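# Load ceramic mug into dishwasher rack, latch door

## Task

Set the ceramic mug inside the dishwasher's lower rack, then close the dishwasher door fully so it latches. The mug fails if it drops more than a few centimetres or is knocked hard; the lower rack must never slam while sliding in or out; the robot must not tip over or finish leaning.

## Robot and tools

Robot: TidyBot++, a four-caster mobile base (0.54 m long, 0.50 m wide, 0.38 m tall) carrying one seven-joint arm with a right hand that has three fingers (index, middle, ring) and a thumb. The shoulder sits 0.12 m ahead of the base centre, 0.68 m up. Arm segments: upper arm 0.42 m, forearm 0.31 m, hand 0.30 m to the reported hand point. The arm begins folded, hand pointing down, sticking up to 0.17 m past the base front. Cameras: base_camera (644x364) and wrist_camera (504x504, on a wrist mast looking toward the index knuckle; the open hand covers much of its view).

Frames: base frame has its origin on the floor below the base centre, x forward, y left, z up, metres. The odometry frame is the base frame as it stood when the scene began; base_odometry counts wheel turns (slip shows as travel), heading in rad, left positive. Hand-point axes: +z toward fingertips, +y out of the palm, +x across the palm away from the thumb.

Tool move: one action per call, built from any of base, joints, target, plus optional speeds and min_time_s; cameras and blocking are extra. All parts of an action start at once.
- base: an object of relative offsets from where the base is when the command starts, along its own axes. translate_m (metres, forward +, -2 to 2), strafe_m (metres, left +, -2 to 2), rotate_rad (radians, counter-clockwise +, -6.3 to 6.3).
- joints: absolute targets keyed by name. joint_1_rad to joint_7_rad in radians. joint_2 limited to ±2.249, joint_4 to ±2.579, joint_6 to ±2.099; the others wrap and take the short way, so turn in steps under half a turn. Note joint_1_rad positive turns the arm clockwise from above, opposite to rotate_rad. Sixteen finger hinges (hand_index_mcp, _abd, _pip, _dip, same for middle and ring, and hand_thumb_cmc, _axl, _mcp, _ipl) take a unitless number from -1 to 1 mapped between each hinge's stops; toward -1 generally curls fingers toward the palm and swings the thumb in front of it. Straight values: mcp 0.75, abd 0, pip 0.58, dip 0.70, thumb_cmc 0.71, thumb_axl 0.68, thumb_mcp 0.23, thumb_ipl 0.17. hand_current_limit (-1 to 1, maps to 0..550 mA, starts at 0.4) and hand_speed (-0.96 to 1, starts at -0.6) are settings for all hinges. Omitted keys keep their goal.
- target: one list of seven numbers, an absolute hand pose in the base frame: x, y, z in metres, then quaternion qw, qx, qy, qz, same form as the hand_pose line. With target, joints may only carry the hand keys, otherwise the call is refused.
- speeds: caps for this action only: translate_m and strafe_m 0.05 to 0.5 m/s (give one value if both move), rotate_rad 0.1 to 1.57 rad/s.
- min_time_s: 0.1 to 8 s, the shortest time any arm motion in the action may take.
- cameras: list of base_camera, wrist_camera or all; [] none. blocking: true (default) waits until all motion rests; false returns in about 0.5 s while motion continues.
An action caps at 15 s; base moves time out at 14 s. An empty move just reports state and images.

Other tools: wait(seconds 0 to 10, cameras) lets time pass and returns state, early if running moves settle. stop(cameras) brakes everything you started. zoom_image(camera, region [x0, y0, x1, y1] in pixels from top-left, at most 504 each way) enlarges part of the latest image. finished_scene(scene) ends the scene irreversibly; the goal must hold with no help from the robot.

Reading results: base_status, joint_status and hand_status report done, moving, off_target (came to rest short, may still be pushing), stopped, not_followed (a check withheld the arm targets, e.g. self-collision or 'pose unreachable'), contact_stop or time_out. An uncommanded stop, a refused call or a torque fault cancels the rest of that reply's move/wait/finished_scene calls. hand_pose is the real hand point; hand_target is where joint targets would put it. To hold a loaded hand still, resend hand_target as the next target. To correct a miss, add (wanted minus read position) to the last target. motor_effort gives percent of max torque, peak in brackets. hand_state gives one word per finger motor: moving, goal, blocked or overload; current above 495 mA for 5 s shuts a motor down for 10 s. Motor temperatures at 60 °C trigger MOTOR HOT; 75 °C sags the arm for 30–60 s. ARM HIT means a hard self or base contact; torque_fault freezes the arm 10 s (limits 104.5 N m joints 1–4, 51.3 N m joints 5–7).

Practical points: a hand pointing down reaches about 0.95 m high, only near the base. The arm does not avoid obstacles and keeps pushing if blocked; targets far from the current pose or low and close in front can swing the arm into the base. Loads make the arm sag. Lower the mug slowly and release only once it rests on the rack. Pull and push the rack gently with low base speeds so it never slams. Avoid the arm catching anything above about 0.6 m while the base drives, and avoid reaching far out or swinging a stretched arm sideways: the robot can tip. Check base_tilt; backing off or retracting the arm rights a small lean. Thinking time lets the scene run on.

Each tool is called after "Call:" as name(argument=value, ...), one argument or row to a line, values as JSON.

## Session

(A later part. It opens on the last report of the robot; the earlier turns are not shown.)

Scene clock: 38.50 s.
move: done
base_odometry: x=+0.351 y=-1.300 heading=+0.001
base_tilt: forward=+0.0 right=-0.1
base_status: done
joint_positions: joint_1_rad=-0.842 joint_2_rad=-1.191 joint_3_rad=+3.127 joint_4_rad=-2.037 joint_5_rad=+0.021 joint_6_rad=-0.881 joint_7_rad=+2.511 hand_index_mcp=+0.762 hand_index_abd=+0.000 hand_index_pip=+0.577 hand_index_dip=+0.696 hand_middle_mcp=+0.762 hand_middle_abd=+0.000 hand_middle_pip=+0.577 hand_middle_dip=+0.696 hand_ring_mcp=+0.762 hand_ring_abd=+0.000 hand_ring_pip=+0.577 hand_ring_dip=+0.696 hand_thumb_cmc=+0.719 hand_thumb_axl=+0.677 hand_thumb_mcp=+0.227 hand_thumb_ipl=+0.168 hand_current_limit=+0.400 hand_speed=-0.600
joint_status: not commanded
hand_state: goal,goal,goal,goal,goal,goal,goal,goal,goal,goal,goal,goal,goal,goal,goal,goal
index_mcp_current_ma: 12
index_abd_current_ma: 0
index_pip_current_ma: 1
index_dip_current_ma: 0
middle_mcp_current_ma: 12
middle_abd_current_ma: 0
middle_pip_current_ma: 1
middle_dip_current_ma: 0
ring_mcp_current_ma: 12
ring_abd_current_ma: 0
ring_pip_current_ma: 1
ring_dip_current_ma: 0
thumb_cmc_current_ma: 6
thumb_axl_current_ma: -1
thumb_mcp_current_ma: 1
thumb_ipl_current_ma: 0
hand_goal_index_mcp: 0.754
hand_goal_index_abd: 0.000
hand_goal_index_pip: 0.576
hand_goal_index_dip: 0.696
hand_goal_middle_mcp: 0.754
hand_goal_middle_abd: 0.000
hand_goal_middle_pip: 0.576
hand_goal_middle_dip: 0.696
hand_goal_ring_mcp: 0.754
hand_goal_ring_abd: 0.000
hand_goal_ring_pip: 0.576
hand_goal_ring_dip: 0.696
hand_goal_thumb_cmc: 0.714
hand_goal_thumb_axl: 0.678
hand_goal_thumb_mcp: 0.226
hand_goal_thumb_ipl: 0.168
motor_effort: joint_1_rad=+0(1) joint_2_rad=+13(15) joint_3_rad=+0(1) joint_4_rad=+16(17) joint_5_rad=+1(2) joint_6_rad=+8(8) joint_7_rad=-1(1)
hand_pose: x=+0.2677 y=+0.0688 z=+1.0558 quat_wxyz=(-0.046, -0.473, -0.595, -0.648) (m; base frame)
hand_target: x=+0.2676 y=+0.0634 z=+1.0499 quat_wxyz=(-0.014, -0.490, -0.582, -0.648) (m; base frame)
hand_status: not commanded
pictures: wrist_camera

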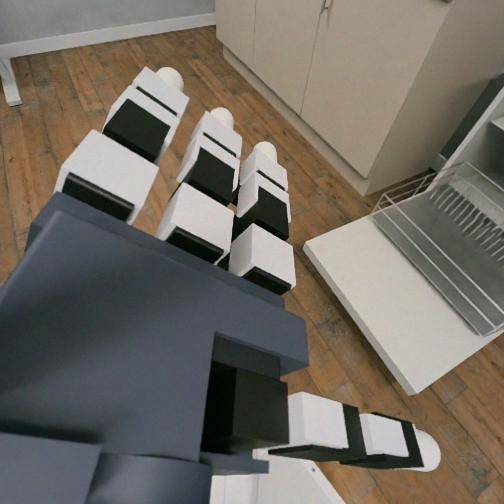

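Call:
move(
  base={"rotate_rad":-0.25},
  cameras=["all"],
)

Call:
zoom_image(
  camera="wrist_camera",
  region=[290, 200, 504, 414],
)

Scene clock: 45.90 s.
move: done
base_odometry: x=+0.350 y=-1.300 heading=-0.249
base_tilt: forward=-0.1 right=-0.1
base_status: done
joint_positions: joint_1_rad=-0.843 joint_2_rad=-1.191 joint_3_rad=+3.127 joint_4_rad=-2.037 joint_5_rad=+0.021 joint_6_rad=-0.881 joint_7_rad=+2.511 hand_index_mcp=+0.762 hand_index_abd=+0.000 hand_index_pip=+0.577 hand_index_dip=+0.696 hand_middle_mcp=+0.762 hand_middle_abd=+0.000 hand_middle_pip=+0.577 hand_middle_dip=+0.696 hand_ring_mcp=+0.762 hand_ring_abd=+0.000 hand_ring_pip=+0.577 hand_ring_dip=+0.696 hand_thumb_cmc=+0.719 hand_thumb_axl=+0.677 hand_thumb_mcp=+0.227 hand_thumb_ipl=+0.168 hand_current_limit=+0.400 hand_speed=-0.600
joint_status: not commanded
hand_state: goal,goal,goal,goal,goal,goal,goal,goal,goal,goal,goal,goal,goal,goal,goal,goal
index_mcp_current_ma: 12
index_abd_current_ma: 0
index_pip_current_ma: 1
index_dip_current_ma: 0
middle_mcp_current_ma: 12
middle_abd_current_ma: 0
middle_pip_current_ma: 1
middle_dip_current_ma: 0
ring_mcp_current_ma: 12
ring_abd_current_ma: 0
ring_pip_current_ma: 1
ring_dip_current_ma: 0
thumb_cmc_current_ma: 6
thumb_axl_current_ma: -1
thumb_mcp_current_ma: 1
thumb_ipl_current_ma: 0
hand_goal_index_mcp: 0.754
hand_goal_index_abd: 0.000
hand_goal_index_pip: 0.576
hand_goal_index_dip: 0.696
hand_goal_middle_mcp: 0.754
hand_goal_middle_abd: 0.000
hand_goal_middle_pip: 0.576
hand_goal_middle_dip: 0.696
hand_goal_ring_mcp: 0.754
hand_goal_ring_abd: 0.000
hand_goal_ring_pip: 0.576
hand_goal_ring_dip: 0.696
hand_goal_thumb_cmc: 0.714
hand_goal_thumb_axl: 0.678
hand_goal_thumb_mcp: 0.226
hand_goal_thumb_ipl: 0.168
motor_effort: joint_1_rad=+0(1) joint_2_rad=+13(15) joint_3_rad=+0(0) joint_4_rad=+16(17) joint_5_rad=+1(1) joint_6_rad=+8(8) joint_7_rad=+0(1)
hand_pose: x=+0.2677 y=+0.0690 z=+1.0558 quat_wxyz=(-0.045, -0.472, -0.595, -0.648) (m; base frame)
hand_target: x=+0.2676 y=+0.0634 z=+1.0499 quat_wxyz=(-0.014, -0.490, -0.582, -0.648) (m; base frame)
hand_status: not commanded
pictures: base_camera, wrist_camera

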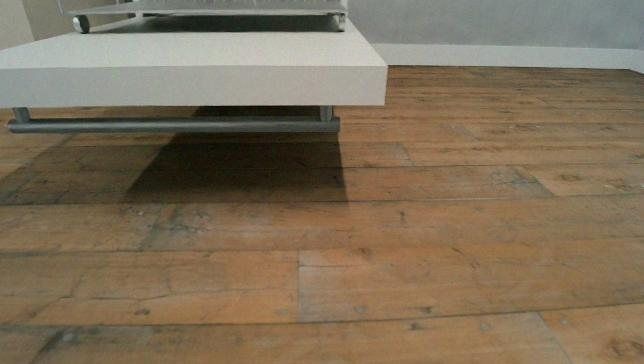

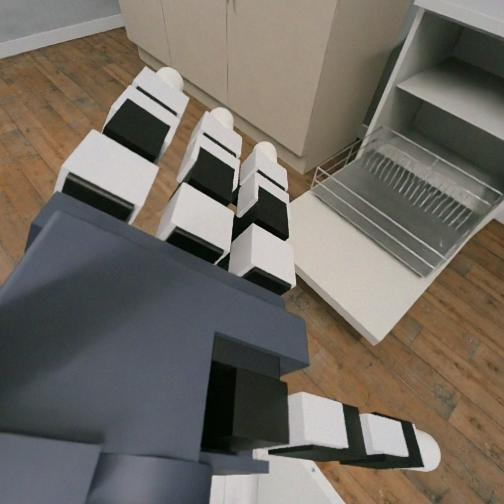

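Scaled by 2.355 from the camera's 504x504 image, which has a finer 720x720 frame.

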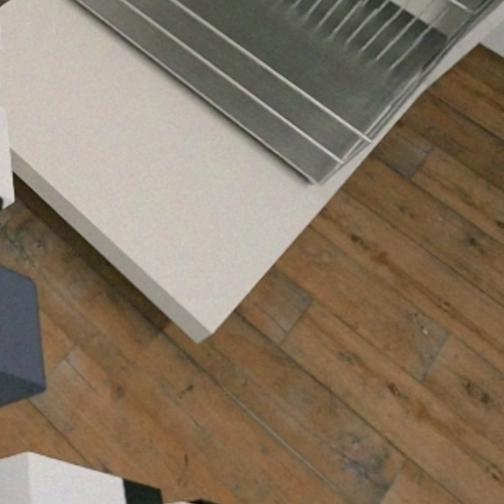

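Call:
move(
  base={"translate_m":0.64,"strafe_m":1.97},
  joints={"joint_1_rad":-0.5,"joint_6_rad":-0.55},
  cameras=["all"],
)

Call:
zoom_image(
  camera="wrist_camera",
  region=[250, 100, 504, 354],
)

Scene clock: 51.60 s.
move: done
base_odometry: x=+1.456 y=+0.453 heading=-0.249
base_tilt: forward=-0.1 right=+0.0
base_status: done
joint_positions: joint_1_rad=-0.508 joint_2_rad=-1.192 joint_3_rad=+3.127 joint_4_rad=-2.037 joint_5_rad=+0.021 joint_6_rad=-0.612 joint_7_rad=+2.511 hand_index_mcp=+0.762 hand_index_abd=+0.000 hand_index_pip=+0.577 hand_index_dip=+0.696 hand_middle_mcp=+0.762 hand_middle_abd=+0.000 hand_middle_pip=+0.577 hand_middle_dip=+0.696 hand_ring_mcp=+0.762 hand_ring_abd=+0.000 hand_ring_pip=+0.577 hand_ring_dip=+0.696 hand_thumb_cmc=+0.719 hand_thumb_axl=+0.677 hand_thumb_mcp=+0.227 hand_thumb_ipl=+0.168 hand_current_limit=+0.400 hand_speed=-0.600
joint_status: all done
hand_state: goal,goal,goal,goal,goal,goal,goal,goal,goal,goal,goal,goal,goal,goal,goal,goal
index_mcp_current_ma: 12
index_abd_current_ma: 0
index_pip_current_ma: 1
index_dip_current_ma: 0
middle_mcp_current_ma: 12
middle_abd_current_ma: 0
middle_pip_current_ma: 1
middle_dip_current_ma: 0
ring_mcp_current_ma: 12
ring_abd_current_ma: 0
ring_pip_current_ma: 1
ring_dip_current_ma: 0
thumb_cmc_current_ma: 6
thumb_axl_current_ma: -1
thumb_mcp_current_ma: 1
thumb_ipl_current_ma: 0
hand_goal_index_mcp: 0.754
hand_goal_index_abd: 0.000
hand_goal_index_pip: 0.576
hand_goal_index_dip: 0.696
hand_goal_middle_mcp: 0.754
hand_goal_middle_abd: 0.000
hand_goal_middle_pip: 0.576
hand_goal_middle_dip: 0.696
hand_goal_ring_mcp: 0.754
hand_goal_ring_abd: 0.000
hand_goal_ring_pip: 0.576
hand_goal_ring_dip: 0.696
hand_goal_thumb_cmc: 0.714
hand_goal_thumb_axl: 0.678
hand_goal_thumb_mcp: 0.226
hand_goal_thumb_ipl: 0.168
motor_effort: joint_1_rad=+0(1) joint_2_rad=+13(16) joint_3_rad=+0(1) joint_4_rad=+16(17) joint_5_rad=+1(2) joint_6_rad=+8(9) joint_7_rad=-1(2)
hand_pose: x=+0.2692 y=+0.0119 z=+1.1368 quat_wxyz=(-0.173, -0.494, -0.447, -0.726) (m; base frame)
hand_target: x=+0.2630 y=-0.0009 z=+1.1545 quat_wxyz=(-0.150, -0.489, -0.408, -0.756) (m; base frame)
hand_status: not commanded
pictures: base_camera, wrist_camera

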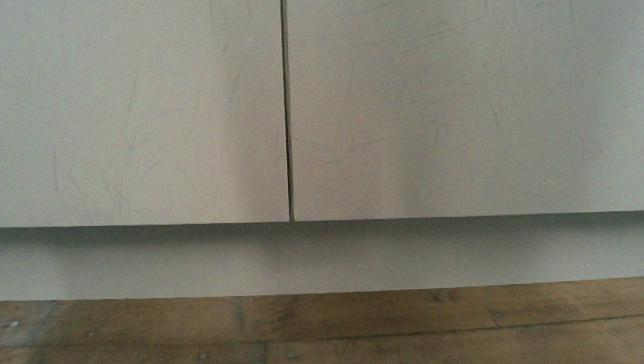

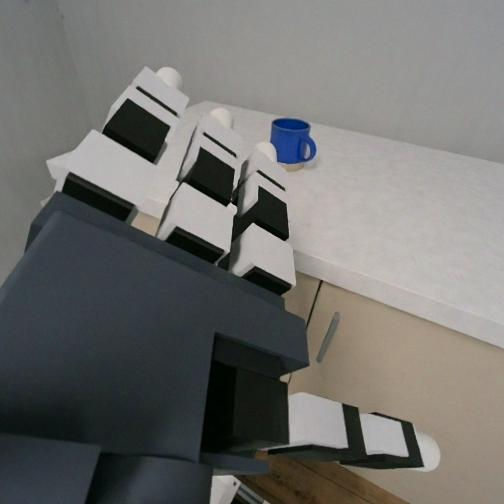

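Scaled by 1.984 from the camera's 504x504 image, which has a finer 720x720 frame.

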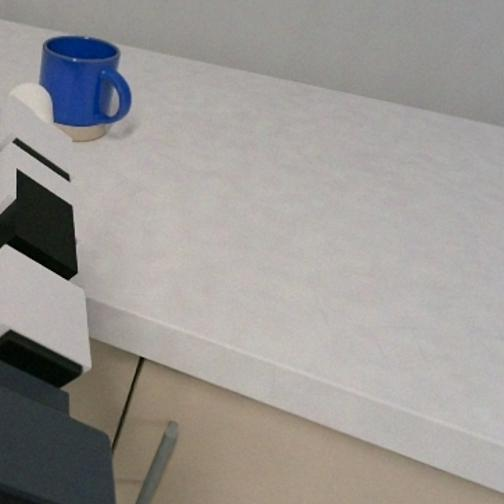

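Call:
move(
  joints={"hand_index_mcp":0.342,"hand_index_pip":0.139,"hand_index_dip":0.261,"hand_middle_mcp":0.342,"hand_middle_pip":0.139,"hand_middle_dip":0.261,"hand_ring_mcp":0.342,"hand_ring_pip":0.139,"hand_ring_dip":0.261,"hand_thumb_cmc":-0.571},
  base={"rotate_rad":0.0625},
  cameras=["all"],
)

Call:
zoom_image(
  camera="wrist_camera",
  region=[0, 0, 504, 504],
)

Scene clock: 54.40 s.
move: done
base_odometry: x=+1.456 y=+0.453 heading=-0.187
base_tilt: forward=+0.0 right=+0.0
base_status: done
joint_positions: joint_1_rad=-0.507 joint_2_rad=-1.192 joint_3_rad=+3.127 joint_4_rad=-2.037 joint_5_rad=+0.021 joint_6_rad=-0.611 joint_7_rad=+2.511 hand_index_mcp=+0.356 hand_index_abd=+0.000 hand_index_pip=+0.145 hand_index_dip=+0.264 hand_middle_mcp=+0.357 hand_middle_abd=+0.000 hand_middle_pip=+0.144 hand_middle_dip=+0.265 hand_ring_mcp=+0.357 hand_ring_abd=+0.000 hand_ring_pip=+0.144 hand_ring_dip=+0.265 hand_thumb_cmc=-0.558 hand_thumb_axl=+0.677 hand_thumb_mcp=+0.227 hand_thumb_ipl=+0.168 hand_current_limit=+0.400 hand_speed=-0.600
joint_status: all done
hand_state: goal,goal,goal,goal,goal,goal,goal,goal,goal,goal,goal,goal,goal,goal,goal,goal
index_mcp_current_ma: 27
index_abd_current_ma: 0
index_pip_current_ma: 6
index_dip_current_ma: 2
middle_mcp_current_ma: 29
middle_abd_current_ma: 0
middle_pip_current_ma: 5
middle_dip_current_ma: 3
ring_mcp_current_ma: 29
ring_abd_current_ma: 0
ring_pip_current_ma: 5
ring_dip_current_ma: 3
thumb_cmc_current_ma: 22
thumb_axl_current_ma: -1
thumb_mcp_current_ma: 1
thumb_ipl_current_ma: 0
hand_goal_index_mcp: 0.342
hand_goal_index_abd: 0.000
hand_goal_index_pip: 0.140
hand_goal_index_dip: 0.262
hand_goal_middle_mcp: 0.342
hand_goal_middle_abd: 0.000
hand_goal_middle_pip: 0.140
hand_goal_middle_dip: 0.262
hand_goal_ring_mcp: 0.342
hand_goal_ring_abd: 0.000
hand_goal_ring_pip: 0.140
hand_goal_ring_dip: 0.262
hand_goal_thumb_cmc: -0.570
hand_goal_thumb_axl: 0.678
hand_goal_thumb_mcp: 0.226
hand_goal_thumb_ipl: 0.168
motor_effort: joint_1_rad=+0(1) joint_2_rad=+14(14) joint_3_rad=+0(1) joint_4_rad=+16(17) joint_5_rad=+0(2) joint_6_rad=+8(9) joint_7_rad=-1(1)
hand_pose: x=+0.2691 y=+0.0117 z=+1.1372 quat_wxyz=(-0.173, -0.493, -0.447, -0.726) (m; base frame)
hand_target: x=+0.2630 y=-0.0009 z=+1.1545 quat_wxyz=(-0.150, -0.489, -0.408, -0.756) (m; base frame)
hand_status: not commanded
pictures: base_camera, wrist_camera

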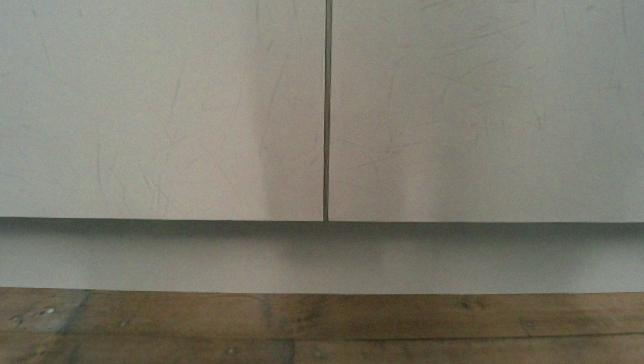

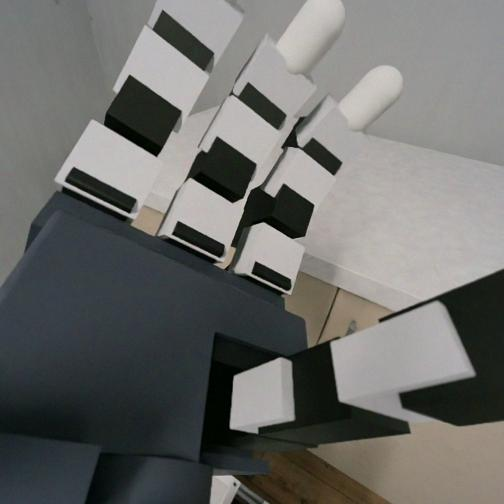

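Scaled by 1.000.

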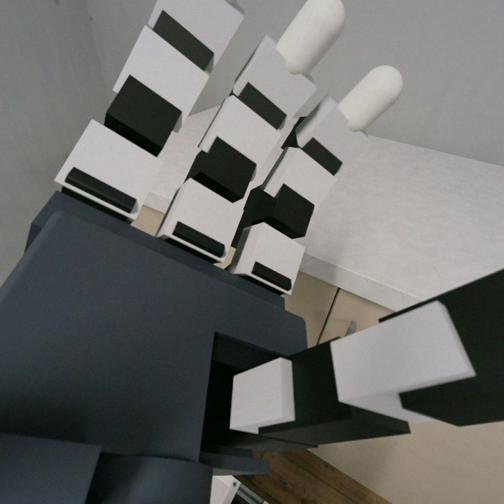

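Call:
move(
  joints={"hand_index_mcp":0.754,"hand_index_pip":0.576,"hand_index_dip":0.696,"hand_middle_mcp":0.754,"hand_middle_pip":0.576,"hand_middle_dip":0.696,"hand_ring_mcp":0.754,"hand_ring_pip":0.576,"hand_ring_dip":0.696,"hand_thumb_cmc":0.714,"joint_6_rad":-0.75},
  base={"translate_m":0.1,"strafe_m":0.2},
  cameras=["all"],
)

Call:
zoom_image(
  camera="wrist_camera",
  region=[280, 60, 504, 284],
)

Scene clock: 58.50 s.
move: done
base_odometry: x=+1.591 y=+0.631 heading=-0.186
base_tilt: forward=-0.2 right=-0.1
base_status: done
joint_positions: joint_1_rad=-0.504 joint_2_rad=-1.193 joint_3_rad=+3.127 joint_4_rad=-2.035 joint_5_rad=+0.021 joint_6_rad=-0.744 joint_7_rad=+2.511 hand_index_mcp=+0.760 hand_index_abd=+0.000 hand_index_pip=+0.575 hand_index_dip=+0.694 hand_middle_mcp=+0.760 hand_middle_abd=+0.000 hand_middle_pip=+0.576 hand_middle_dip=+0.693 hand_ring_mcp=+0.760 hand_ring_abd=+0.000 hand_ring_pip=+0.576 hand_ring_dip=+0.694 hand_thumb_cmc=+0.719 hand_thumb_axl=+0.677 hand_thumb_mcp=+0.227 hand_thumb_ipl=+0.168 hand_current_limit=+0.400 hand_speed=-0.600
joint_status: all done
hand_state: goal,goal,goal,goal,goal,goal,goal,goal,goal,goal,goal,goal,goal,goal,goal,goal
index_mcp_current_ma: 9
index_abd_current_ma: 0
index_pip_current_ma: 0
index_dip_current_ma: -2
middle_mcp_current_ma: 10
middle_abd_current_ma: 0
middle_pip_current_ma: 0
middle_dip_current_ma: -3
ring_mcp_current_ma: 10
ring_abd_current_ma: 0
ring_pip_current_ma: 0
ring_dip_current_ma: -2
thumb_cmc_current_ma: 6
thumb_axl_current_ma: -1
thumb_mcp_current_ma: 1
thumb_ipl_current_ma: 0
hand_goal_index_mcp: 0.754
hand_goal_index_abd: 0.000
hand_goal_index_pip: 0.576
hand_goal_index_dip: 0.696
hand_goal_middle_mcp: 0.754
hand_goal_middle_abd: 0.000
hand_goal_middle_pip: 0.576
hand_goal_middle_dip: 0.696
hand_goal_ring_mcp: 0.754
hand_goal_ring_abd: 0.000
hand_goal_ring_pip: 0.576
hand_goal_ring_dip: 0.696
hand_goal_thumb_cmc: 0.714
hand_goal_thumb_axl: 0.678
hand_goal_thumb_mcp: 0.226
hand_goal_thumb_ipl: 0.168
motor_effort: joint_1_rad=+0(1) joint_2_rad=+14(15) joint_3_rad=+0(2) joint_4_rad=+16(18) joint_5_rad=+1(1) joint_6_rad=+8(10) joint_7_rad=+0(2)
hand_pose: x=+0.2768 y=+0.0141 z=+1.0990 quat_wxyz=(-0.165, -0.530, -0.476, -0.682) (m; base frame)
hand_target: x=+0.2769 y=+0.0066 z=+1.0955 quat_wxyz=(-0.137, -0.545, -0.455, -0.690) (m; base frame)
hand_status: not commanded
pictures: base_camera, wrist_camera

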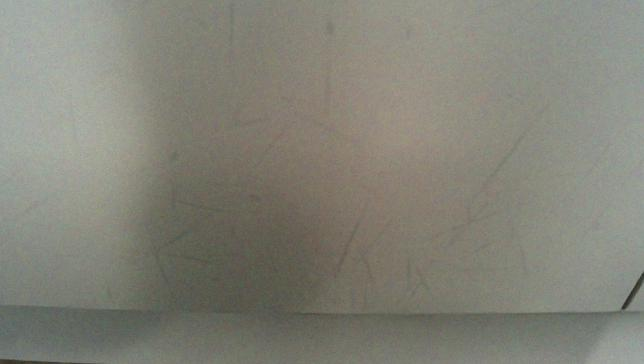

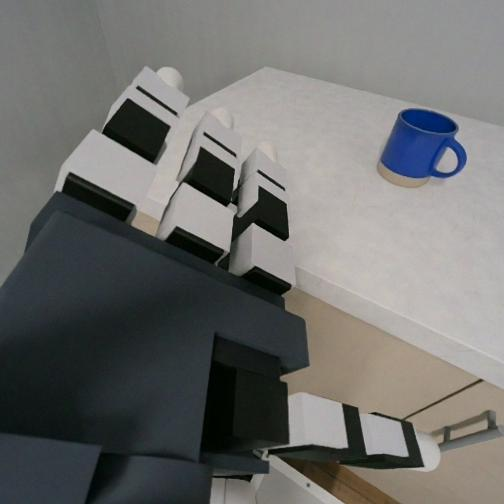

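Scaled by 2.250 from the camera's 504x504 image, which has a finer 720x720 frame.

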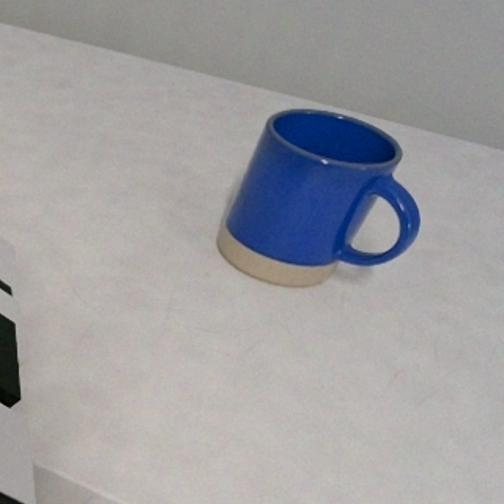

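Call:
move(
  base={"translate_m":-0.4,"strafe_m":0.0},
)

Call:
move(
  base={"rotate_rad":0.17},
  joints={"joint_1_rad":0,"joint_2_rad":0.171,"joint_3_rad":3.142,"joint_4_rad":-1.775,"joint_5_rad":0,"joint_6_rad":0.375,"joint_7_rad":1.571,"hand_thumb_cmc":-0.571,"hand_thumb_mcp":0.45},
  min_time_s=4,
  cameras=["all"],
)

Scene clock: 61.80 s.
move: done
base_odometry: x=+1.198 y=+0.705 heading=-0.187
base_tilt: forward=-0.2 right=-0.1
base_status: done
joint_positions: joint_1_rad=-0.504 joint_2_rad=-1.195 joint_3_rad=+3.127 joint_4_rad=-2.035 joint_5_rad=+0.021 joint_6_rad=-0.744 joint_7_rad=+2.511 hand_index_mcp=+0.760 hand_index_abd=+0.000 hand_index_pip=+0.575 hand_index_dip=+0.694 hand_middle_mcp=+0.760 hand_middle_abd=+0.000 hand_middle_pip=+0.576 hand_middle_dip=+0.693 hand_ring_mcp=+0.760 hand_ring_abd=+0.000 hand_ring_pip=+0.576 hand_ring_dip=+0.694 hand_thumb_cmc=+0.719 hand_thumb_axl=+0.677 hand_thumb_mcp=+0.227 hand_thumb_ipl=+0.168 hand_current_limit=+0.400 hand_speed=-0.600
joint_status: not commanded
hand_state: goal,goal,goal,goal,goal,goal,goal,goal,goal,goal,goal,goal,goal,goal,goal,goal
index_mcp_current_ma: 9
index_abd_current_ma: 0
index_pip_current_ma: 0
index_dip_current_ma: -2
middle_mcp_current_ma: 10
middle_abd_current_ma: 0
middle_pip_current_ma: 0
middle_dip_current_ma: -3
ring_mcp_current_ma: 10
ring_abd_current_ma: 0
ring_pip_current_ma: 0
ring_dip_current_ma: -2
thumb_cmc_current_ma: 6
thumb_axl_current_ma: -1
thumb_mcp_current_ma: 1
thumb_ipl_current_ma: 0
hand_goal_index_mcp: 0.754
hand_goal_index_abd: 0.000
hand_goal_index_pip: 0.576
hand_goal_index_dip: 0.696
hand_goal_middle_mcp: 0.754
hand_goal_middle_abd: 0.000
hand_goal_middle_pip: 0.576
hand_goal_middle_dip: 0.696
hand_goal_ring_mcp: 0.754
hand_goal_ring_abd: 0.000
hand_goal_ring_pip: 0.576
hand_goal_ring_dip: 0.696
hand_goal_thumb_cmc: 0.714
hand_goal_thumb_axl: 0.678
hand_goal_thumb_mcp: 0.226
hand_goal_thumb_ipl: 0.168
motor_effort: joint_1_rad=+0(1) joint_2_rad=+13(15) joint_3_rad=+0(1) joint_4_rad=+16(17) joint_5_rad=+1(1) joint_6_rad=+8(8) joint_7_rad=-1(1)
hand_pose: x=+0.2762 y=+0.0137 z=+1.0992 quat_wxyz=(-0.165, -0.529, -0.476, -0.683) (m; base frame)
hand_target: x=+0.2769 y=+0.0066 z=+1.0955 quat_wxyz=(-0.137, -0.545, -0.455, -0.690) (m; base frame)
hand_status: not commanded
pictures: none

Scene clock: 66.43 s.
move: done
base_odometry: x=+1.198 y=+0.705 heading=-0.017
base_tilt: forward=-0.1 right=-0.1
base_status: done
joint_positions: joint_1_rad=-0.012 joint_2_rad=+0.148 joint_3_rad=+3.127 joint_4_rad=-1.796 joint_5_rad=+0.021 joint_6_rad=+0.312 joint_7_rad=+1.620 hand_index_mcp=+0.757 hand_index_abd=+0.001 hand_index_pip=+0.576 hand_index_dip=+0.694 hand_middle_mcp=+0.757 hand_middle_abd=+0.002 hand_middle_pip=+0.576 hand_middle_dip=+0.693 hand_ring_mcp=+0.757 hand_ring_abd=+0.002 hand_ring_pip=+0.576 hand_ring_dip=+0.694 hand_thumb_cmc=-0.555 hand_thumb_axl=+0.677 hand_thumb_mcp=+0.449 hand_thumb_ipl=+0.168 hand_current_limit=+0.400 hand_speed=-0.600
joint_status: all done
hand_state: goal,goal,goal,goal,goal,goal,goal,goal,goal,goal,goal,goal,goal,goal,goal,goal
index_mcp_current_ma: 4
index_abd_current_ma: 1
index_pip_current_ma: 0
index_dip_current_ma: -1
middle_mcp_current_ma: 4
middle_abd_current_ma: 2
middle_pip_current_ma: 0
middle_dip_current_ma: -3
ring_mcp_current_ma: 4
ring_abd_current_ma: 2
ring_pip_current_ma: 0
ring_dip_current_ma: -2
thumb_cmc_current_ma: 27
thumb_axl_current_ma: -1
thumb_mcp_current_ma: -2
thumb_ipl_current_ma: 0
hand_goal_index_mcp: 0.754
hand_goal_index_abd: 0.000
hand_goal_index_pip: 0.576
hand_goal_index_dip: 0.696
hand_goal_middle_mcp: 0.754
hand_goal_middle_abd: 0.000
hand_goal_middle_pip: 0.576
hand_goal_middle_dip: 0.696
hand_goal_ring_mcp: 0.754
hand_goal_ring_abd: 0.000
hand_goal_ring_pip: 0.576
hand_goal_ring_dip: 0.696
hand_goal_thumb_cmc: -0.570
hand_goal_thumb_axl: 0.678
hand_goal_thumb_mcp: 0.450
hand_goal_thumb_ipl: 0.168
motor_effort: joint_1_rad=-1(1) joint_2_rad=-22(23) joint_3_rad=-1(2) joint_4_rad=+19(21) joint_5_rad=+1(2) joint_6_rad=+8(9) joint_7_rad=+0(2)
hand_pose: x=+0.7761 y=-0.0665 z=+0.9478 quat_wxyz=(-0.011, -0.728, -0.036, -0.685) (m; base frame)
hand_target: x=+0.7845 y=-0.0839 z=+0.9585 quat_wxyz=(+0.000, -0.707, +0.000, -0.707) (m; base frame)
hand_status: not commanded
pictures: base_camera, wrist_camera

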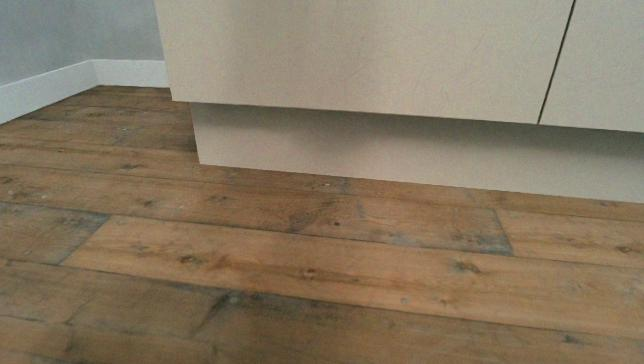

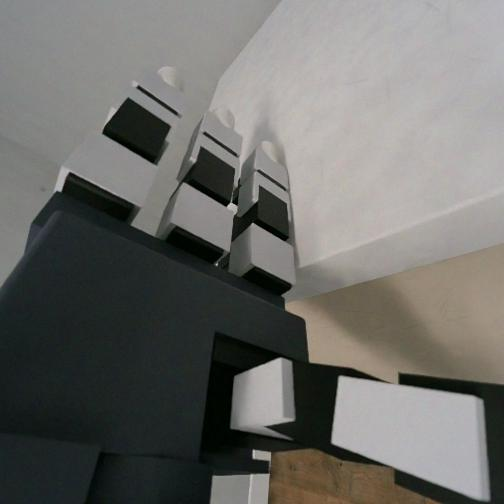

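Call:
move(
  joints={"joint_1_rad":0.012,"joint_2_rad":0.194,"joint_3_rad":3.155,"joint_4_rad":-1.754,"joint_5_rad":-0.02,"joint_6_rad":0.438,"joint_7_rad":1.522},
  cameras=[],
)

Call:
move(
  base={"translate_m":0.26,"strafe_m":-0.022},
  speeds={"translate_m":0.15},
  cameras=["all"],
)

Scene clock: 68.13 s.
move: done
base_odometry: x=+1.198 y=+0.705 heading=-0.017
base_tilt: forward=-0.1 right=-0.1
base_status: not commanded
joint_positions: joint_1_rad=+0.002 joint_2_rad=+0.170 joint_3_rad=+3.132 joint_4_rad=-1.773 joint_5_rad=+0.017 joint_6_rad=+0.381 joint_7_rad=+1.564 hand_index_mcp=+0.756 hand_index_abd=+0.002 hand_index_pip=+0.576 hand_index_dip=+0.694 hand_middle_mcp=+0.756 hand_middle_abd=+0.002 hand_middle_pip=+0.576 hand_middle_dip=+0.693 hand_ring_mcp=+0.756 hand_ring_abd=+0.002 hand_ring_pip=+0.576 hand_ring_dip=+0.694 hand_thumb_cmc=-0.555 hand_thumb_axl=+0.677 hand_thumb_mcp=+0.449 hand_thumb_ipl=+0.168 hand_current_limit=+0.400 hand_speed=-0.600
joint_status: all done
hand_state: goal,goal,goal,goal,goal,goal,goal,goal,goal,goal,goal,goal,goal,goal,goal,goal
index_mcp_current_ma: 3
index_abd_current_ma: 1
index_pip_current_ma: 0
index_dip_current_ma: -1
middle_mcp_current_ma: 3
middle_abd_current_ma: 2
middle_pip_current_ma: 0
middle_dip_current_ma: -3
ring_mcp_current_ma: 3
ring_abd_current_ma: 2
ring_pip_current_ma: 0
ring_dip_current_ma: -2
thumb_cmc_current_ma: 27
thumb_axl_current_ma: -1
thumb_mcp_current_ma: -2
thumb_ipl_current_ma: 0
hand_goal_index_mcp: 0.754
hand_goal_index_abd: 0.000
hand_goal_index_pip: 0.576
hand_goal_index_dip: 0.696
hand_goal_middle_mcp: 0.754
hand_goal_middle_abd: 0.000
hand_goal_middle_pip: 0.576
hand_goal_middle_dip: 0.696
hand_goal_ring_mcp: 0.754
hand_goal_ring_abd: 0.000
hand_goal_ring_pip: 0.576
hand_goal_ring_dip: 0.696
hand_goal_thumb_cmc: -0.570
hand_goal_thumb_axl: 0.678
hand_goal_thumb_mcp: 0.450
hand_goal_thumb_ipl: 0.168
motor_effort: joint_1_rad=+0(1) joint_2_rad=-23(23) joint_3_rad=-1(2) joint_4_rad=+19(20) joint_5_rad=+1(2) joint_6_rad=+8(9) joint_7_rad=+0(1)
hand_pose: x=+0.7856 y=-0.0775 z=+0.9627 quat_wxyz=(+0.002, -0.704, -0.008, -0.710) (m; base frame)
hand_target: x=+0.7921 y=-0.1007 z=+0.9691 quat_wxyz=(+0.011, -0.684, +0.034, -0.728) (m; base frame)
hand_status: not commanded
pictures: none
No camera images: "cameras" was empty.

Scene clock: 70.47 s.
move: done
base_odometry: x=+1.457 y=+0.679 heading=-0.016
base_tilt: forward=+0.0 right=+0.0
base_status: done
joint_positions: joint_1_rad=+0.003 joint_2_rad=+0.177 joint_3_rad=+3.132 joint_4_rad=-1.773 joint_5_rad=+0.017 joint_6_rad=+0.381 joint_7_rad=+1.564 hand_index_mcp=+0.756 hand_index_abd=+0.002 hand_index_pip=+0.576 hand_index_dip=+0.694 hand_middle_mcp=+0.756 hand_middle_abd=+0.002 hand_middle_pip=+0.576 hand_middle_dip=+0.693 hand_ring_mcp=+0.756 hand_ring_abd=+0.002 hand_ring_pip=+0.576 hand_ring_dip=+0.694 hand_thumb_cmc=-0.555 hand_thumb_axl=+0.677 hand_thumb_mcp=+0.449 hand_thumb_ipl=+0.168 hand_current_limit=+0.400 hand_speed=-0.600
joint_status: not commanded
hand_state: goal,goal,goal,goal,goal,goal,goal,goal,goal,goal,goal,goal,goal,goal,goal,goal
index_mcp_current_ma: 2
index_abd_current_ma: 1
index_pip_current_ma: 0
index_dip_current_ma: -1
middle_mcp_current_ma: 3
middle_abd_current_ma: 2
middle_pip_current_ma: 0
middle_dip_current_ma: -3
ring_mcp_current_ma: 2
ring_abd_current_ma: 2
ring_pip_current_ma: 0
ring_dip_current_ma: -2
thumb_cmc_current_ma: 27
thumb_axl_current_ma: -1
thumb_mcp_current_ma: -2
thumb_ipl_current_ma: 0
hand_goal_index_mcp: 0.754
hand_goal_index_abd: 0.000
hand_goal_index_pip: 0.576
hand_goal_index_dip: 0.696
hand_goal_middle_mcp: 0.754
hand_goal_middle_abd: 0.000
hand_goal_middle_pip: 0.576
hand_goal_middle_dip: 0.696
hand_goal_ring_mcp: 0.754
hand_goal_ring_abd: 0.000
hand_goal_ring_pip: 0.576
hand_goal_ring_dip: 0.696
hand_goal_thumb_cmc: -0.570
hand_goal_thumb_axl: 0.678
hand_goal_thumb_mcp: 0.450
hand_goal_thumb_ipl: 0.168
motor_effort: joint_1_rad=+0(1) joint_2_rad=-23(24) joint_3_rad=-1(1) joint_4_rad=+20(20) joint_5_rad=+1(2) joint_6_rad=+8(9) joint_7_rad=-1(1)
hand_pose: x=+0.7876 y=-0.0783 z=+0.9582 quat_wxyz=(+0.002, -0.706, -0.007, -0.708) (m; base frame)
hand_target: x=+0.7921 y=-0.1007 z=+0.9691 quat_wxyz=(+0.011, -0.684, +0.034, -0.728) (m; base frame)
hand_status: not commanded
pictures: base_camera, wrist_camera

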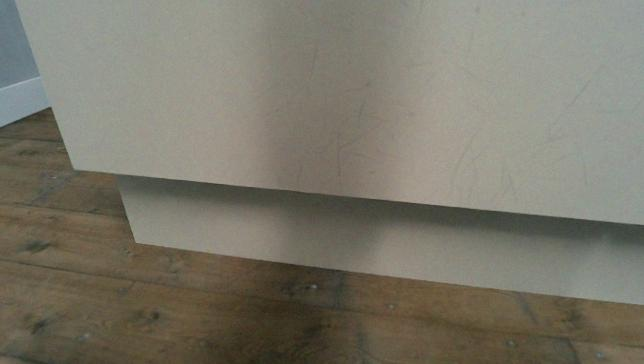

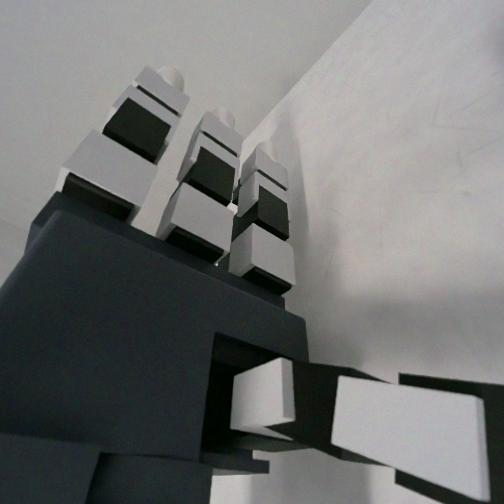

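Call:
zoom_image(
  camera="wrist_camera",
  region=[304, 0, 504, 200],
)

Scaled by 2.520 from the camera's 504x504 image, which has a finer 720x720 frame.

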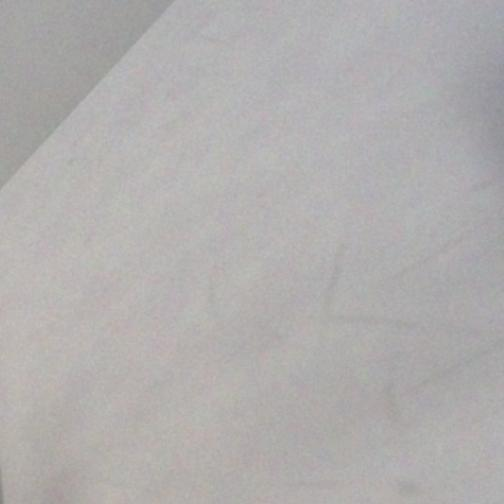

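Call:
move(
  base={"strafe_m":-0.05},
  speeds={"strafe_m":0.1},
  cameras=["wrist_camera"],
)

Call:
zoom_image(
  camera="wrist_camera",
  region=[304, 0, 504, 200],
)

Scene clock: 72.03 s.
move: done
base_odometry: x=+1.457 y=+0.629 heading=-0.016
base_tilt: forward=-0.1 right=-0.1
base_status: done
joint_positions: joint_1_rad=+0.008 joint_2_rad=+0.177 joint_3_rad=+3.135 joint_4_rad=-1.773 joint_5_rad=+0.017 joint_6_rad=+0.381 joint_7_rad=+1.564 hand_index_mcp=+0.756 hand_index_abd=+0.002 hand_index_pip=+0.576 hand_index_dip=+0.694 hand_middle_mcp=+0.756 hand_middle_abd=+0.002 hand_middle_pip=+0.576 hand_middle_dip=+0.693 hand_ring_mcp=+0.756 hand_ring_abd=+0.002 hand_ring_pip=+0.576 hand_ring_dip=+0.694 hand_thumb_cmc=-0.555 hand_thumb_axl=+0.677 hand_thumb_mcp=+0.449 hand_thumb_ipl=+0.168 hand_current_limit=+0.400 hand_speed=-0.600
joint_status: not commanded
hand_state: goal,goal,goal,goal,goal,goal,goal,goal,goal,goal,goal,goal,goal,goal,goal,goal
index_mcp_current_ma: 2
index_abd_current_ma: 1
index_pip_current_ma: 0
index_dip_current_ma: -1
middle_mcp_current_ma: 2
middle_abd_current_ma: 2
middle_pip_current_ma: 0
middle_dip_current_ma: -3
ring_mcp_current_ma: 2
ring_abd_current_ma: 2
ring_pip_current_ma: 0
ring_dip_current_ma: -2
thumb_cmc_current_ma: 27
thumb_axl_current_ma: -1
thumb_mcp_current_ma: -2
thumb_ipl_current_ma: 0
hand_goal_index_mcp: 0.754
hand_goal_index_abd: 0.000
hand_goal_index_pip: 0.576
hand_goal_index_dip: 0.696
hand_goal_middle_mcp: 0.754
hand_goal_middle_abd: 0.000
hand_goal_middle_pip: 0.576
hand_goal_middle_dip: 0.696
hand_goal_ring_mcp: 0.754
hand_goal_ring_abd: 0.000
hand_goal_ring_pip: 0.576
hand_goal_ring_dip: 0.696
hand_goal_thumb_cmc: -0.570
hand_goal_thumb_axl: 0.678
hand_goal_thumb_mcp: 0.450
hand_goal_thumb_ipl: 0.168
motor_effort: joint_1_rad=+0(3) joint_2_rad=-23(24) joint_3_rad=-1(2) joint_4_rad=+19(20) joint_5_rad=+1(2) joint_6_rad=+8(9) joint_7_rad=+0(1)
hand_pose: x=+0.7869 y=-0.0838 z=+0.9582 quat_wxyz=(-0.002, -0.706, -0.004, -0.708) (m; base frame)
hand_target: x=+0.7921 y=-0.1007 z=+0.9691 quat_wxyz=(+0.011, -0.684, +0.034, -0.728) (m; base frame)
hand_status: not commanded
pictures: wrist_camera

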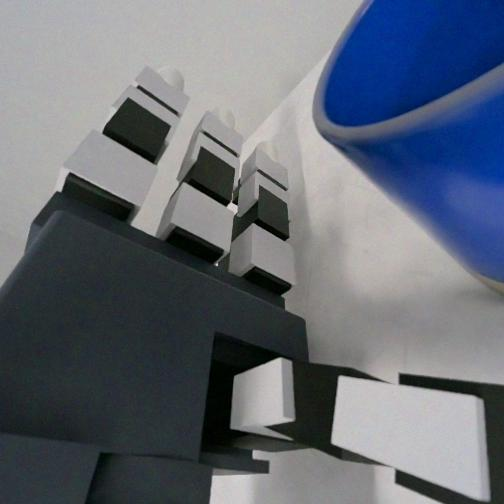

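Scaled by 2.520 from the camera's 504x504 image, which has a finer 720x720 frame.

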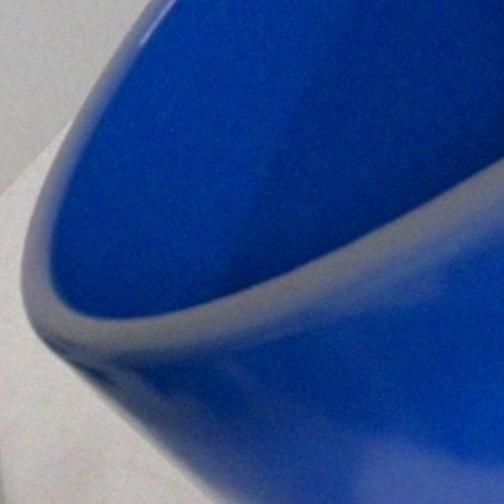

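Call:
move(
  base={"strafe_m":-0.03,"translate_m":-0.006},
  speeds={"strafe_m":0.1},
  cameras=["wrist_camera"],
)

Scene clock: 73.43 s.
move: done
base_odometry: x=+1.451 y=+0.598 heading=-0.016
base_tilt: forward=+0.0 right=+0.0
base_status: done
joint_positions: joint_1_rad=+0.014 joint_2_rad=+0.177 joint_3_rad=+3.140 joint_4_rad=-1.773 joint_5_rad=+0.017 joint_6_rad=+0.381 joint_7_rad=+1.564 hand_index_mcp=+0.755 hand_index_abd=+0.002 hand_index_pip=+0.576 hand_index_dip=+0.694 hand_middle_mcp=+0.756 hand_middle_abd=+0.002 hand_middle_pip=+0.576 hand_middle_dip=+0.693 hand_ring_mcp=+0.756 hand_ring_abd=+0.002 hand_ring_pip=+0.576 hand_ring_dip=+0.694 hand_thumb_cmc=-0.555 hand_thumb_axl=+0.677 hand_thumb_mcp=+0.449 hand_thumb_ipl=+0.168 hand_current_limit=+0.400 hand_speed=-0.600
joint_status: not commanded
hand_state: goal,goal,goal,goal,goal,goal,goal,goal,goal,goal,goal,goal,goal,goal,goal,goal
index_mcp_current_ma: 1
index_abd_current_ma: 1
index_pip_current_ma: 0
index_dip_current_ma: -1
middle_mcp_current_ma: 2
middle_abd_current_ma: 2
middle_pip_current_ma: 0
middle_dip_current_ma: -3
ring_mcp_current_ma: 2
ring_abd_current_ma: 2
ring_pip_current_ma: 0
ring_dip_current_ma: -2
thumb_cmc_current_ma: 27
thumb_axl_current_ma: -1
thumb_mcp_current_ma: -2
thumb_ipl_current_ma: 0
hand_goal_index_mcp: 0.754
hand_goal_index_abd: 0.000
hand_goal_index_pip: 0.576
hand_goal_index_dip: 0.696
hand_goal_middle_mcp: 0.754
hand_goal_middle_abd: 0.000
hand_goal_middle_pip: 0.576
hand_goal_middle_dip: 0.696
hand_goal_ring_mcp: 0.754
hand_goal_ring_abd: 0.000
hand_goal_ring_pip: 0.576
hand_goal_ring_dip: 0.696
hand_goal_thumb_cmc: -0.570
hand_goal_thumb_axl: 0.678
hand_goal_thumb_mcp: 0.450
hand_goal_thumb_ipl: 0.168
motor_effort: joint_1_rad=+0(2) joint_2_rad=-23(24) joint_3_rad=-1(2) joint_4_rad=+19(20) joint_5_rad=+1(1) joint_6_rad=+8(8) joint_7_rad=+0(1)
hand_pose: x=+0.7862 y=-0.0900 z=+0.9583 quat_wxyz=(-0.005, -0.706, -0.001, -0.708) (m; base frame)
hand_target: x=+0.7921 y=-0.1007 z=+0.9691 quat_wxyz=(+0.011, -0.684, +0.034, -0.728) (m; base frame)
hand_status: not commanded
pictures: wrist_camera

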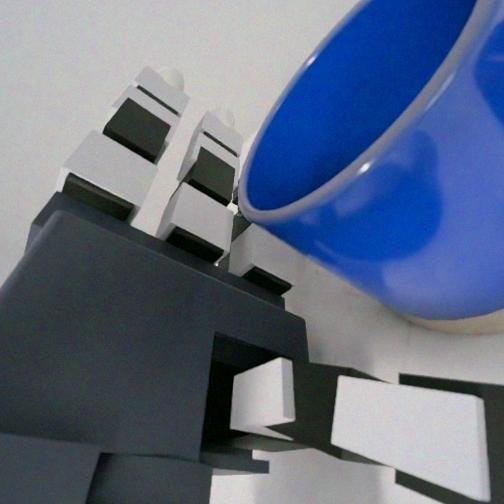

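Call:
move(
  base={"strafe_m":-0.022},
  speeds={"strafe_m":0.05},
  cameras=["wrist_camera"],
)

Scene clock: 74.83 s.
move: done
base_odometry: x=+1.450 y=+0.576 heading=-0.016
base_tilt: forward=+0.0 right=+0.0
base_status: done
joint_positions: joint_1_rad=+0.013 joint_2_rad=+0.177 joint_3_rad=+3.140 joint_4_rad=-1.773 joint_5_rad=+0.017 joint_6_rad=+0.381 joint_7_rad=+1.564 hand_index_mcp=+0.755 hand_index_abd=+0.002 hand_index_pip=+0.576 hand_index_dip=+0.694 hand_middle_mcp=+0.756 hand_middle_abd=+0.002 hand_middle_pip=+0.576 hand_middle_dip=+0.693 hand_ring_mcp=+0.756 hand_ring_abd=+0.002 hand_ring_pip=+0.576 hand_ring_dip=+0.694 hand_thumb_cmc=-0.555 hand_thumb_axl=+0.677 hand_thumb_mcp=+0.449 hand_thumb_ipl=+0.168 hand_current_limit=+0.400 hand_speed=-0.600
joint_status: not commanded
hand_state: goal,goal,goal,goal,goal,goal,goal,goal,goal,goal,goal,goal,goal,goal,goal,goal
index_mcp_current_ma: 1
index_abd_current_ma: 1
index_pip_current_ma: 0
index_dip_current_ma: -1
middle_mcp_current_ma: 1
middle_abd_current_ma: 2
middle_pip_current_ma: 0
middle_dip_current_ma: -3
ring_mcp_current_ma: 2
ring_abd_current_ma: 2
ring_pip_current_ma: 0
ring_dip_current_ma: -2
thumb_cmc_current_ma: 27
thumb_axl_current_ma: -1
thumb_mcp_current_ma: -2
thumb_ipl_current_ma: 0
hand_goal_index_mcp: 0.754
hand_goal_index_abd: 0.000
hand_goal_index_pip: 0.576
hand_goal_index_dip: 0.696
hand_goal_middle_mcp: 0.754
hand_goal_middle_abd: 0.000
hand_goal_middle_pip: 0.576
hand_goal_middle_dip: 0.696
hand_goal_ring_mcp: 0.754
hand_goal_ring_abd: 0.000
hand_goal_ring_pip: 0.576
hand_goal_ring_dip: 0.696
hand_goal_thumb_cmc: -0.570
hand_goal_thumb_axl: 0.678
hand_goal_thumb_mcp: 0.450
hand_goal_thumb_ipl: 0.168
motor_effort: joint_1_rad=+0(2) joint_2_rad=-23(24) joint_3_rad=-1(3) joint_4_rad=+19(20) joint_5_rad=+1(2) joint_6_rad=+9(9) joint_7_rad=+0(1)
hand_pose: x=+0.7862 y=-0.0897 z=+0.9583 quat_wxyz=(-0.005, -0.706, -0.001, -0.708) (m; base frame)
hand_target: x=+0.7921 y=-0.1007 z=+0.9691 quat_wxyz=(+0.011, -0.684, +0.034, -0.728) (m; base frame)
hand_status: not commanded
pictures: wrist_camera

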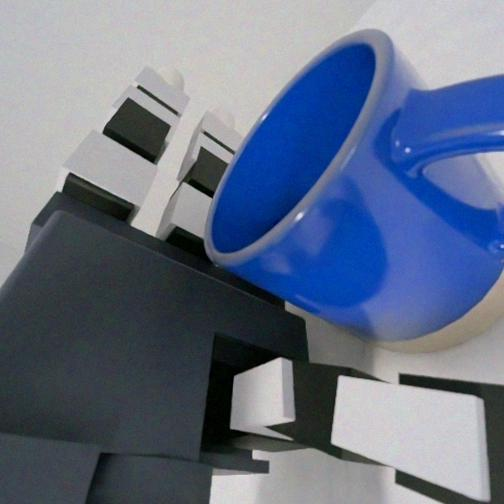

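Call:
move(
  joints={"hand_speed":-0.85,"hand_thumb_ipl":0.654,"hand_index_mcp":0.30,"hand_index_pip":-0.08,"hand_index_dip":0.334,"hand_middle_mcp":0.30,"hand_middle_pip":-0.08,"hand_middle_dip":0.334},
  cameras=["wrist_camera"],
)

Scene clock: 77.67 s.
move: done
base_odometry: x=+1.450 y=+0.576 heading=-0.016
base_tilt: forward=-0.1 right=+0.0
base_status: not commanded
joint_positions: joint_1_rad=+0.013 joint_2_rad=+0.177 joint_3_rad=+3.140 joint_4_rad=-1.773 joint_5_rad=+0.017 joint_6_rad=+0.381 joint_7_rad=+1.564 hand_index_mcp=+0.302 hand_index_abd=+0.002 hand_index_pip=-0.077 hand_index_dip=+0.336 hand_middle_mcp=+0.302 hand_middle_abd=+0.002 hand_middle_pip=-0.078 hand_middle_dip=+0.337 hand_ring_mcp=+0.756 hand_ring_abd=+0.002 hand_ring_pip=+0.576 hand_ring_dip=+0.694 hand_thumb_cmc=-0.555 hand_thumb_axl=+0.677 hand_thumb_mcp=+0.449 hand_thumb_ipl=+0.652 hand_current_limit=+0.400 hand_speed=-0.850
joint_status: all done
hand_state: goal,goal,goal,goal,goal,goal,goal,goal,goal,goal,goal,goal,goal,goal,goal,goal
index_mcp_current_ma: 3
index_abd_current_ma: 1
index_pip_current_ma: 3
index_dip_current_ma: 2
middle_mcp_current_ma: 3
middle_abd_current_ma: 2
middle_pip_current_ma: 3
middle_dip_current_ma: 3
ring_mcp_current_ma: 2
ring_abd_current_ma: 2
ring_pip_current_ma: 0
ring_dip_current_ma: -2
thumb_cmc_current_ma: 27
thumb_axl_current_ma: -1
thumb_mcp_current_ma: -2
thumb_ipl_current_ma: -3
hand_goal_index_mcp: 0.300
hand_goal_index_abd: 0.000
hand_goal_index_pip: -0.080
hand_goal_index_dip: 0.334
hand_goal_middle_mcp: 0.300
hand_goal_middle_abd: 0.000
hand_goal_middle_pip: -0.080
hand_goal_middle_dip: 0.334
hand_goal_ring_mcp: 0.754
hand_goal_ring_abd: 0.000
hand_goal_ring_pip: 0.576
hand_goal_ring_dip: 0.696
hand_goal_thumb_cmc: -0.570
hand_goal_thumb_axl: 0.678
hand_goal_thumb_mcp: 0.450
hand_goal_thumb_ipl: 0.654
motor_effort: joint_1_rad=+0(1) joint_2_rad=-22(24) joint_3_rad=-1(1) joint_4_rad=+19(20) joint_5_rad=+1(2) joint_6_rad=+8(8) joint_7_rad=+0(1)
hand_pose: x=+0.7862 y=-0.0897 z=+0.9583 quat_wxyz=(-0.005, -0.706, -0.001, -0.708) (m; base frame)
hand_target: x=+0.7921 y=-0.1007 z=+0.9691 quat_wxyz=(+0.011, -0.684, +0.034, -0.728) (m; base frame)
hand_status: not commanded
pictures: wrist_camera

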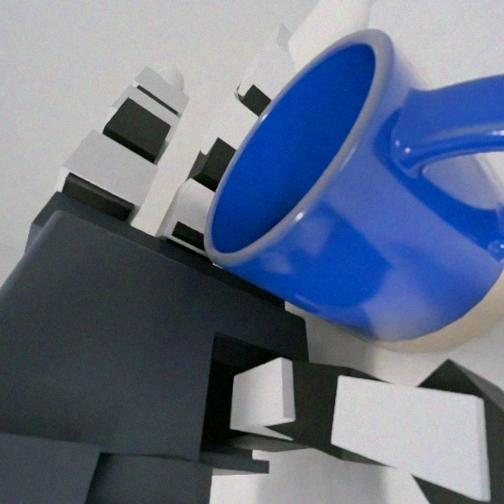

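Now close the fingers and thumb in steps.

Call:
move(
  joints={"hand_index_mcp":0.20,"hand_index_pip":-0.35,"hand_index_dip":0.15,"hand_middle_mcp":0.20,"hand_middle_pip":-0.35,"hand_middle_dip":0.15,"hand_thumb_mcp":0.13},
  cameras=["wrist_camera"],
)

Scene clock: 79.00 s.
move: off_target
base_odometry: x=+1.450 y=+0.576 heading=-0.016
base_tilt: forward=-0.1 right=+0.1
base_status: not commanded
joint_positions: joint_1_rad=+0.013 joint_2_rad=+0.177 joint_3_rad=+3.140 joint_4_rad=-1.773 joint_5_rad=+0.017 joint_6_rad=+0.381 joint_7_rad=+1.564 hand_index_mcp=+0.237 hand_index_abd=+0.002 hand_index_pip=-0.287 hand_index_dip=+0.161 hand_middle_mcp=+0.247 hand_middle_abd=+0.002 hand_middle_pip=-0.285 hand_middle_dip=+0.166 hand_ring_mcp=+0.756 hand_ring_abd=+0.002 hand_ring_pip=+0.576 hand_ring_dip=+0.694 hand_thumb_cmc=-0.555 hand_thumb_axl=+0.684 hand_thumb_mcp=+0.171 hand_thumb_ipl=+0.652 hand_current_limit=+0.400 hand_speed=-0.850
joint_status: hand_index_mcp off_target (ended at +0.237, target +0.200); hand_index_pip off_target (ended at -0.287, target -0.350); hand_middle_mcp off_target (ended at +0.247, target +0.200); hand_middle_pip off_target (ended at -0.285, target -0.350); hand_thumb_mcp off_target (ended at +0.171, target +0.130); the others done
hand_state: blocked,goal,blocked,goal,blocked,goal,blocked,goal,goal,goal,goal,goal,goal,goal,blocked,goal
index_mcp_current_ma: 98
index_abd_current_ma: 1
index_pip_current_ma: 183
index_dip_current_ma: 19
middle_mcp_current_ma: 133
middle_abd_current_ma: 2
middle_pip_current_ma: 188
middle_dip_current_ma: 31
ring_mcp_current_ma: 2
ring_abd_current_ma: 2
ring_pip_current_ma: 0
ring_dip_current_ma: -2
thumb_cmc_current_ma: 27
thumb_axl_current_ma: 11
thumb_mcp_current_ma: 147
thumb_ipl_current_ma: -3
hand_goal_index_mcp: 0.200
hand_goal_index_abd: 0.000
hand_goal_index_pip: -0.350
hand_goal_index_dip: 0.150
hand_goal_middle_mcp: 0.200
hand_goal_middle_abd: 0.000
hand_goal_middle_pip: -0.350
hand_goal_middle_dip: 0.150
hand_goal_ring_mcp: 0.754
hand_goal_ring_abd: 0.000
hand_goal_ring_pip: 0.576
hand_goal_ring_dip: 0.696
hand_goal_thumb_cmc: -0.570
hand_goal_thumb_axl: 0.678
hand_goal_thumb_mcp: 0.130
hand_goal_thumb_ipl: 0.654
motor_effort: joint_1_rad=-1(2) joint_2_rad=-21(23) joint_3_rad=-1(2) joint_4_rad=+18(19) joint_5_rad=+1(2) joint_6_rad=+8(8) joint_7_rad=+0(1)
hand_pose: x=+0.7863 y=-0.0897 z=+0.9585 quat_wxyz=(-0.005, -0.706, -0.001, -0.708) (m; base frame)
hand_target: x=+0.7921 y=-0.1007 z=+0.9691 quat_wxyz=(+0.011, -0.684, +0.034, -0.728) (m; base frame)
hand_status: not commanded
pictures: wrist_camera

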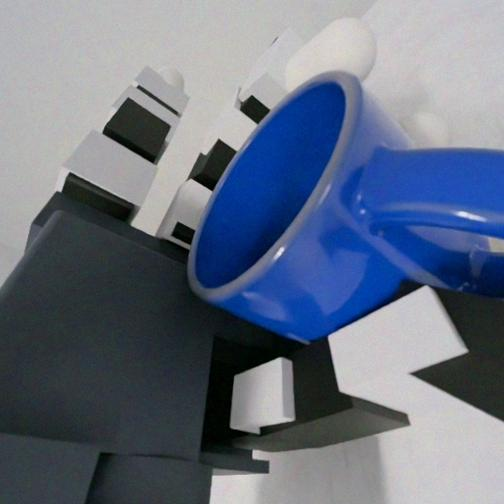

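Call:
move(
  joints={"hand_index_mcp":0.15,"hand_index_pip":-0.42,"hand_index_dip":0.03,"hand_middle_mcp":0.15,"hand_middle_pip":-0.42,"hand_middle_dip":0.03,"hand_thumb_mcp":0.06},
  cameras=[],
)

Call:
move(
  joints={"joint_2_rad":0.148,"joint_4_rad":-1.544,"joint_6_rad":0.182},
  min_time_s=3,
  cameras=["wrist_camera"],
)

Scene clock: 79.97 s.
move: off_target
base_odometry: x=+1.450 y=+0.576 heading=-0.016
base_tilt: forward=+0.0 right=+0.0
base_status: not commanded
joint_positions: joint_1_rad=+0.013 joint_2_rad=+0.177 joint_3_rad=+3.140 joint_4_rad=-1.772 joint_5_rad=+0.017 joint_6_rad=+0.382 joint_7_rad=+1.564 hand_index_mcp=+0.246 hand_index_abd=+0.002 hand_index_pip=-0.287 hand_index_dip=+0.112 hand_middle_mcp=+0.255 hand_middle_abd=+0.002 hand_middle_pip=-0.288 hand_middle_dip=+0.120 hand_ring_mcp=+0.756 hand_ring_abd=+0.002 hand_ring_pip=+0.576 hand_ring_dip=+0.694 hand_thumb_cmc=-0.554 hand_thumb_axl=+0.685 hand_thumb_mcp=+0.136 hand_thumb_ipl=+0.652 hand_current_limit=+0.400 hand_speed=-0.850
joint_status: hand_index_mcp off_target (ended at +0.246, target +0.150); hand_index_pip off_target (ended at -0.287, target -0.420); hand_index_dip off_target (ended at +0.112, target +0.030); hand_middle_mcp off_target (ended at +0.255, target +0.150); hand_middle_pip off_target (ended at -0.288, target -0.420); hand_middle_dip off_target (ended at +0.120, target +0.030); hand_thumb_mcp off_target (ended at +0.136, target +0.060)
hand_state: blocked,goal,blocked,blocked,blocked,goal,blocked,blocked,goal,goal,goal,goal,goal,goal,blocked,goal
index_mcp_current_ma: 345
index_abd_current_ma: 1
index_pip_current_ma: 385
index_dip_current_ma: 260
middle_mcp_current_ma: 385
middle_abd_current_ma: 2
middle_pip_current_ma: 385
middle_dip_current_ma: 296
ring_mcp_current_ma: 2
ring_abd_current_ma: 2
ring_pip_current_ma: 0
ring_dip_current_ma: -2
thumb_cmc_current_ma: 31
thumb_axl_current_ma: 14
thumb_mcp_current_ma: 331
thumb_ipl_current_ma: -3
hand_goal_index_mcp: 0.150
hand_goal_index_abd: 0.000
hand_goal_index_pip: -0.420
hand_goal_index_dip: 0.030
hand_goal_middle_mcp: 0.150
hand_goal_middle_abd: 0.000
hand_goal_middle_pip: -0.420
hand_goal_middle_dip: 0.030
hand_goal_ring_mcp: 0.754
hand_goal_ring_abd: 0.000
hand_goal_ring_pip: 0.576
hand_goal_ring_dip: 0.696
hand_goal_thumb_cmc: -0.570
hand_goal_thumb_axl: 0.678
hand_goal_thumb_mcp: 0.060
hand_goal_thumb_ipl: 0.654
motor_effort: joint_1_rad=-1(2) joint_2_rad=-22(22) joint_3_rad=-1(2) joint_4_rad=+19(19) joint_5_rad=+1(2) joint_6_rad=+8(8) joint_7_rad=+0(1)
hand_pose: x=+0.7863 y=-0.0897 z=+0.9588 quat_wxyz=(-0.005, -0.706, -0.001, -0.708) (m; base frame)
hand_target: x=+0.7921 y=-0.1007 z=+0.9691 quat_wxyz=(+0.011, -0.684, +0.034, -0.728) (m; base frame)
hand_status: not commanded
pictures: none
No camera images: "cameras" was empty.

Scene clock: 83.27 s.
move: done
base_odometry: x=+1.450 y=+0.576 heading=-0.016
base_tilt: forward=-0.1 right=+0.1
base_status: not commanded
joint_positions: joint_1_rad=+0.013 joint_2_rad=+0.180 joint_3_rad=+3.140 joint_4_rad=-1.585 joint_5_rad=+0.017 joint_6_rad=+0.242 joint_7_rad=+1.564 hand_index_mcp=+0.246 hand_index_abd=+0.002 hand_index_pip=-0.286 hand_index_dip=+0.112 hand_middle_mcp=+0.255 hand_middle_abd=+0.002 hand_middle_pip=-0.288 hand_middle_dip=+0.113 hand_ring_mcp=+0.756 hand_ring_abd=+0.002 hand_ring_pip=+0.576 hand_ring_dip=+0.694 hand_thumb_cmc=-0.548 hand_thumb_axl=+0.683 hand_thumb_mcp=+0.128 hand_thumb_ipl=+0.652 hand_current_limit=+0.400 hand_speed=-0.850
joint_status: all done
hand_state: blocked,goal,blocked,blocked,blocked,goal,blocked,blocked,goal,goal,goal,goal,blocked,goal,blocked,goal
index_mcp_current_ma: 345
index_abd_current_ma: 1
index_pip_current_ma: 385
index_dip_current_ma: 260
middle_mcp_current_ma: 385
middle_abd_current_ma: 2
middle_pip_current_ma: 385
middle_dip_current_ma: 266
ring_mcp_current_ma: 2
ring_abd_current_ma: 2
ring_pip_current_ma: 0
ring_dip_current_ma: -2
thumb_cmc_current_ma: 47
thumb_axl_current_ma: 9
thumb_mcp_current_ma: 282
thumb_ipl_current_ma: -3
hand_goal_index_mcp: 0.150
hand_goal_index_abd: 0.000
hand_goal_index_pip: -0.420
hand_goal_index_dip: 0.030
hand_goal_middle_mcp: 0.150
hand_goal_middle_abd: 0.000
hand_goal_middle_pip: -0.420
hand_goal_middle_dip: 0.030
hand_goal_ring_mcp: 0.754
hand_goal_ring_abd: 0.000
hand_goal_ring_pip: 0.576
hand_goal_ring_dip: 0.696
hand_goal_thumb_cmc: -0.570
hand_goal_thumb_axl: 0.678
hand_goal_thumb_mcp: 0.060
hand_goal_thumb_ipl: 0.654
motor_effort: joint_1_rad=+0(1) joint_2_rad=-26(27) joint_3_rad=-1(1) joint_4_rad=+22(23) joint_5_rad=+1(3) joint_6_rad=+10(11) joint_7_rad=+0(1)
hand_pose: x=+0.8041 y=-0.0906 z=+1.0277 quat_wxyz=(-0.006, -0.690, -0.001, -0.724) (m; base frame)
hand_target: x=+0.7933 y=-0.0993 z=+1.0500 quat_wxyz=(+0.014, -0.685, +0.033, -0.728) (m; base frame)
hand_status: not commanded
pictures: wrist_camera

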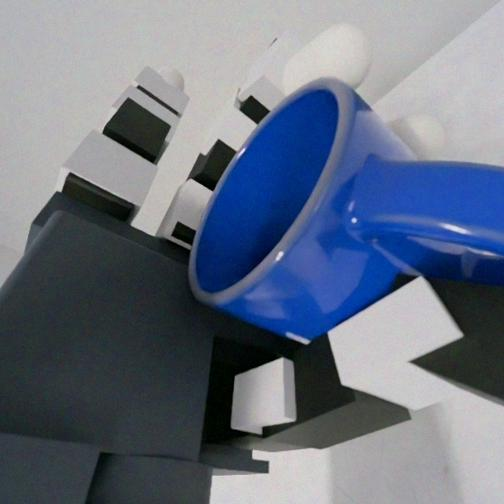

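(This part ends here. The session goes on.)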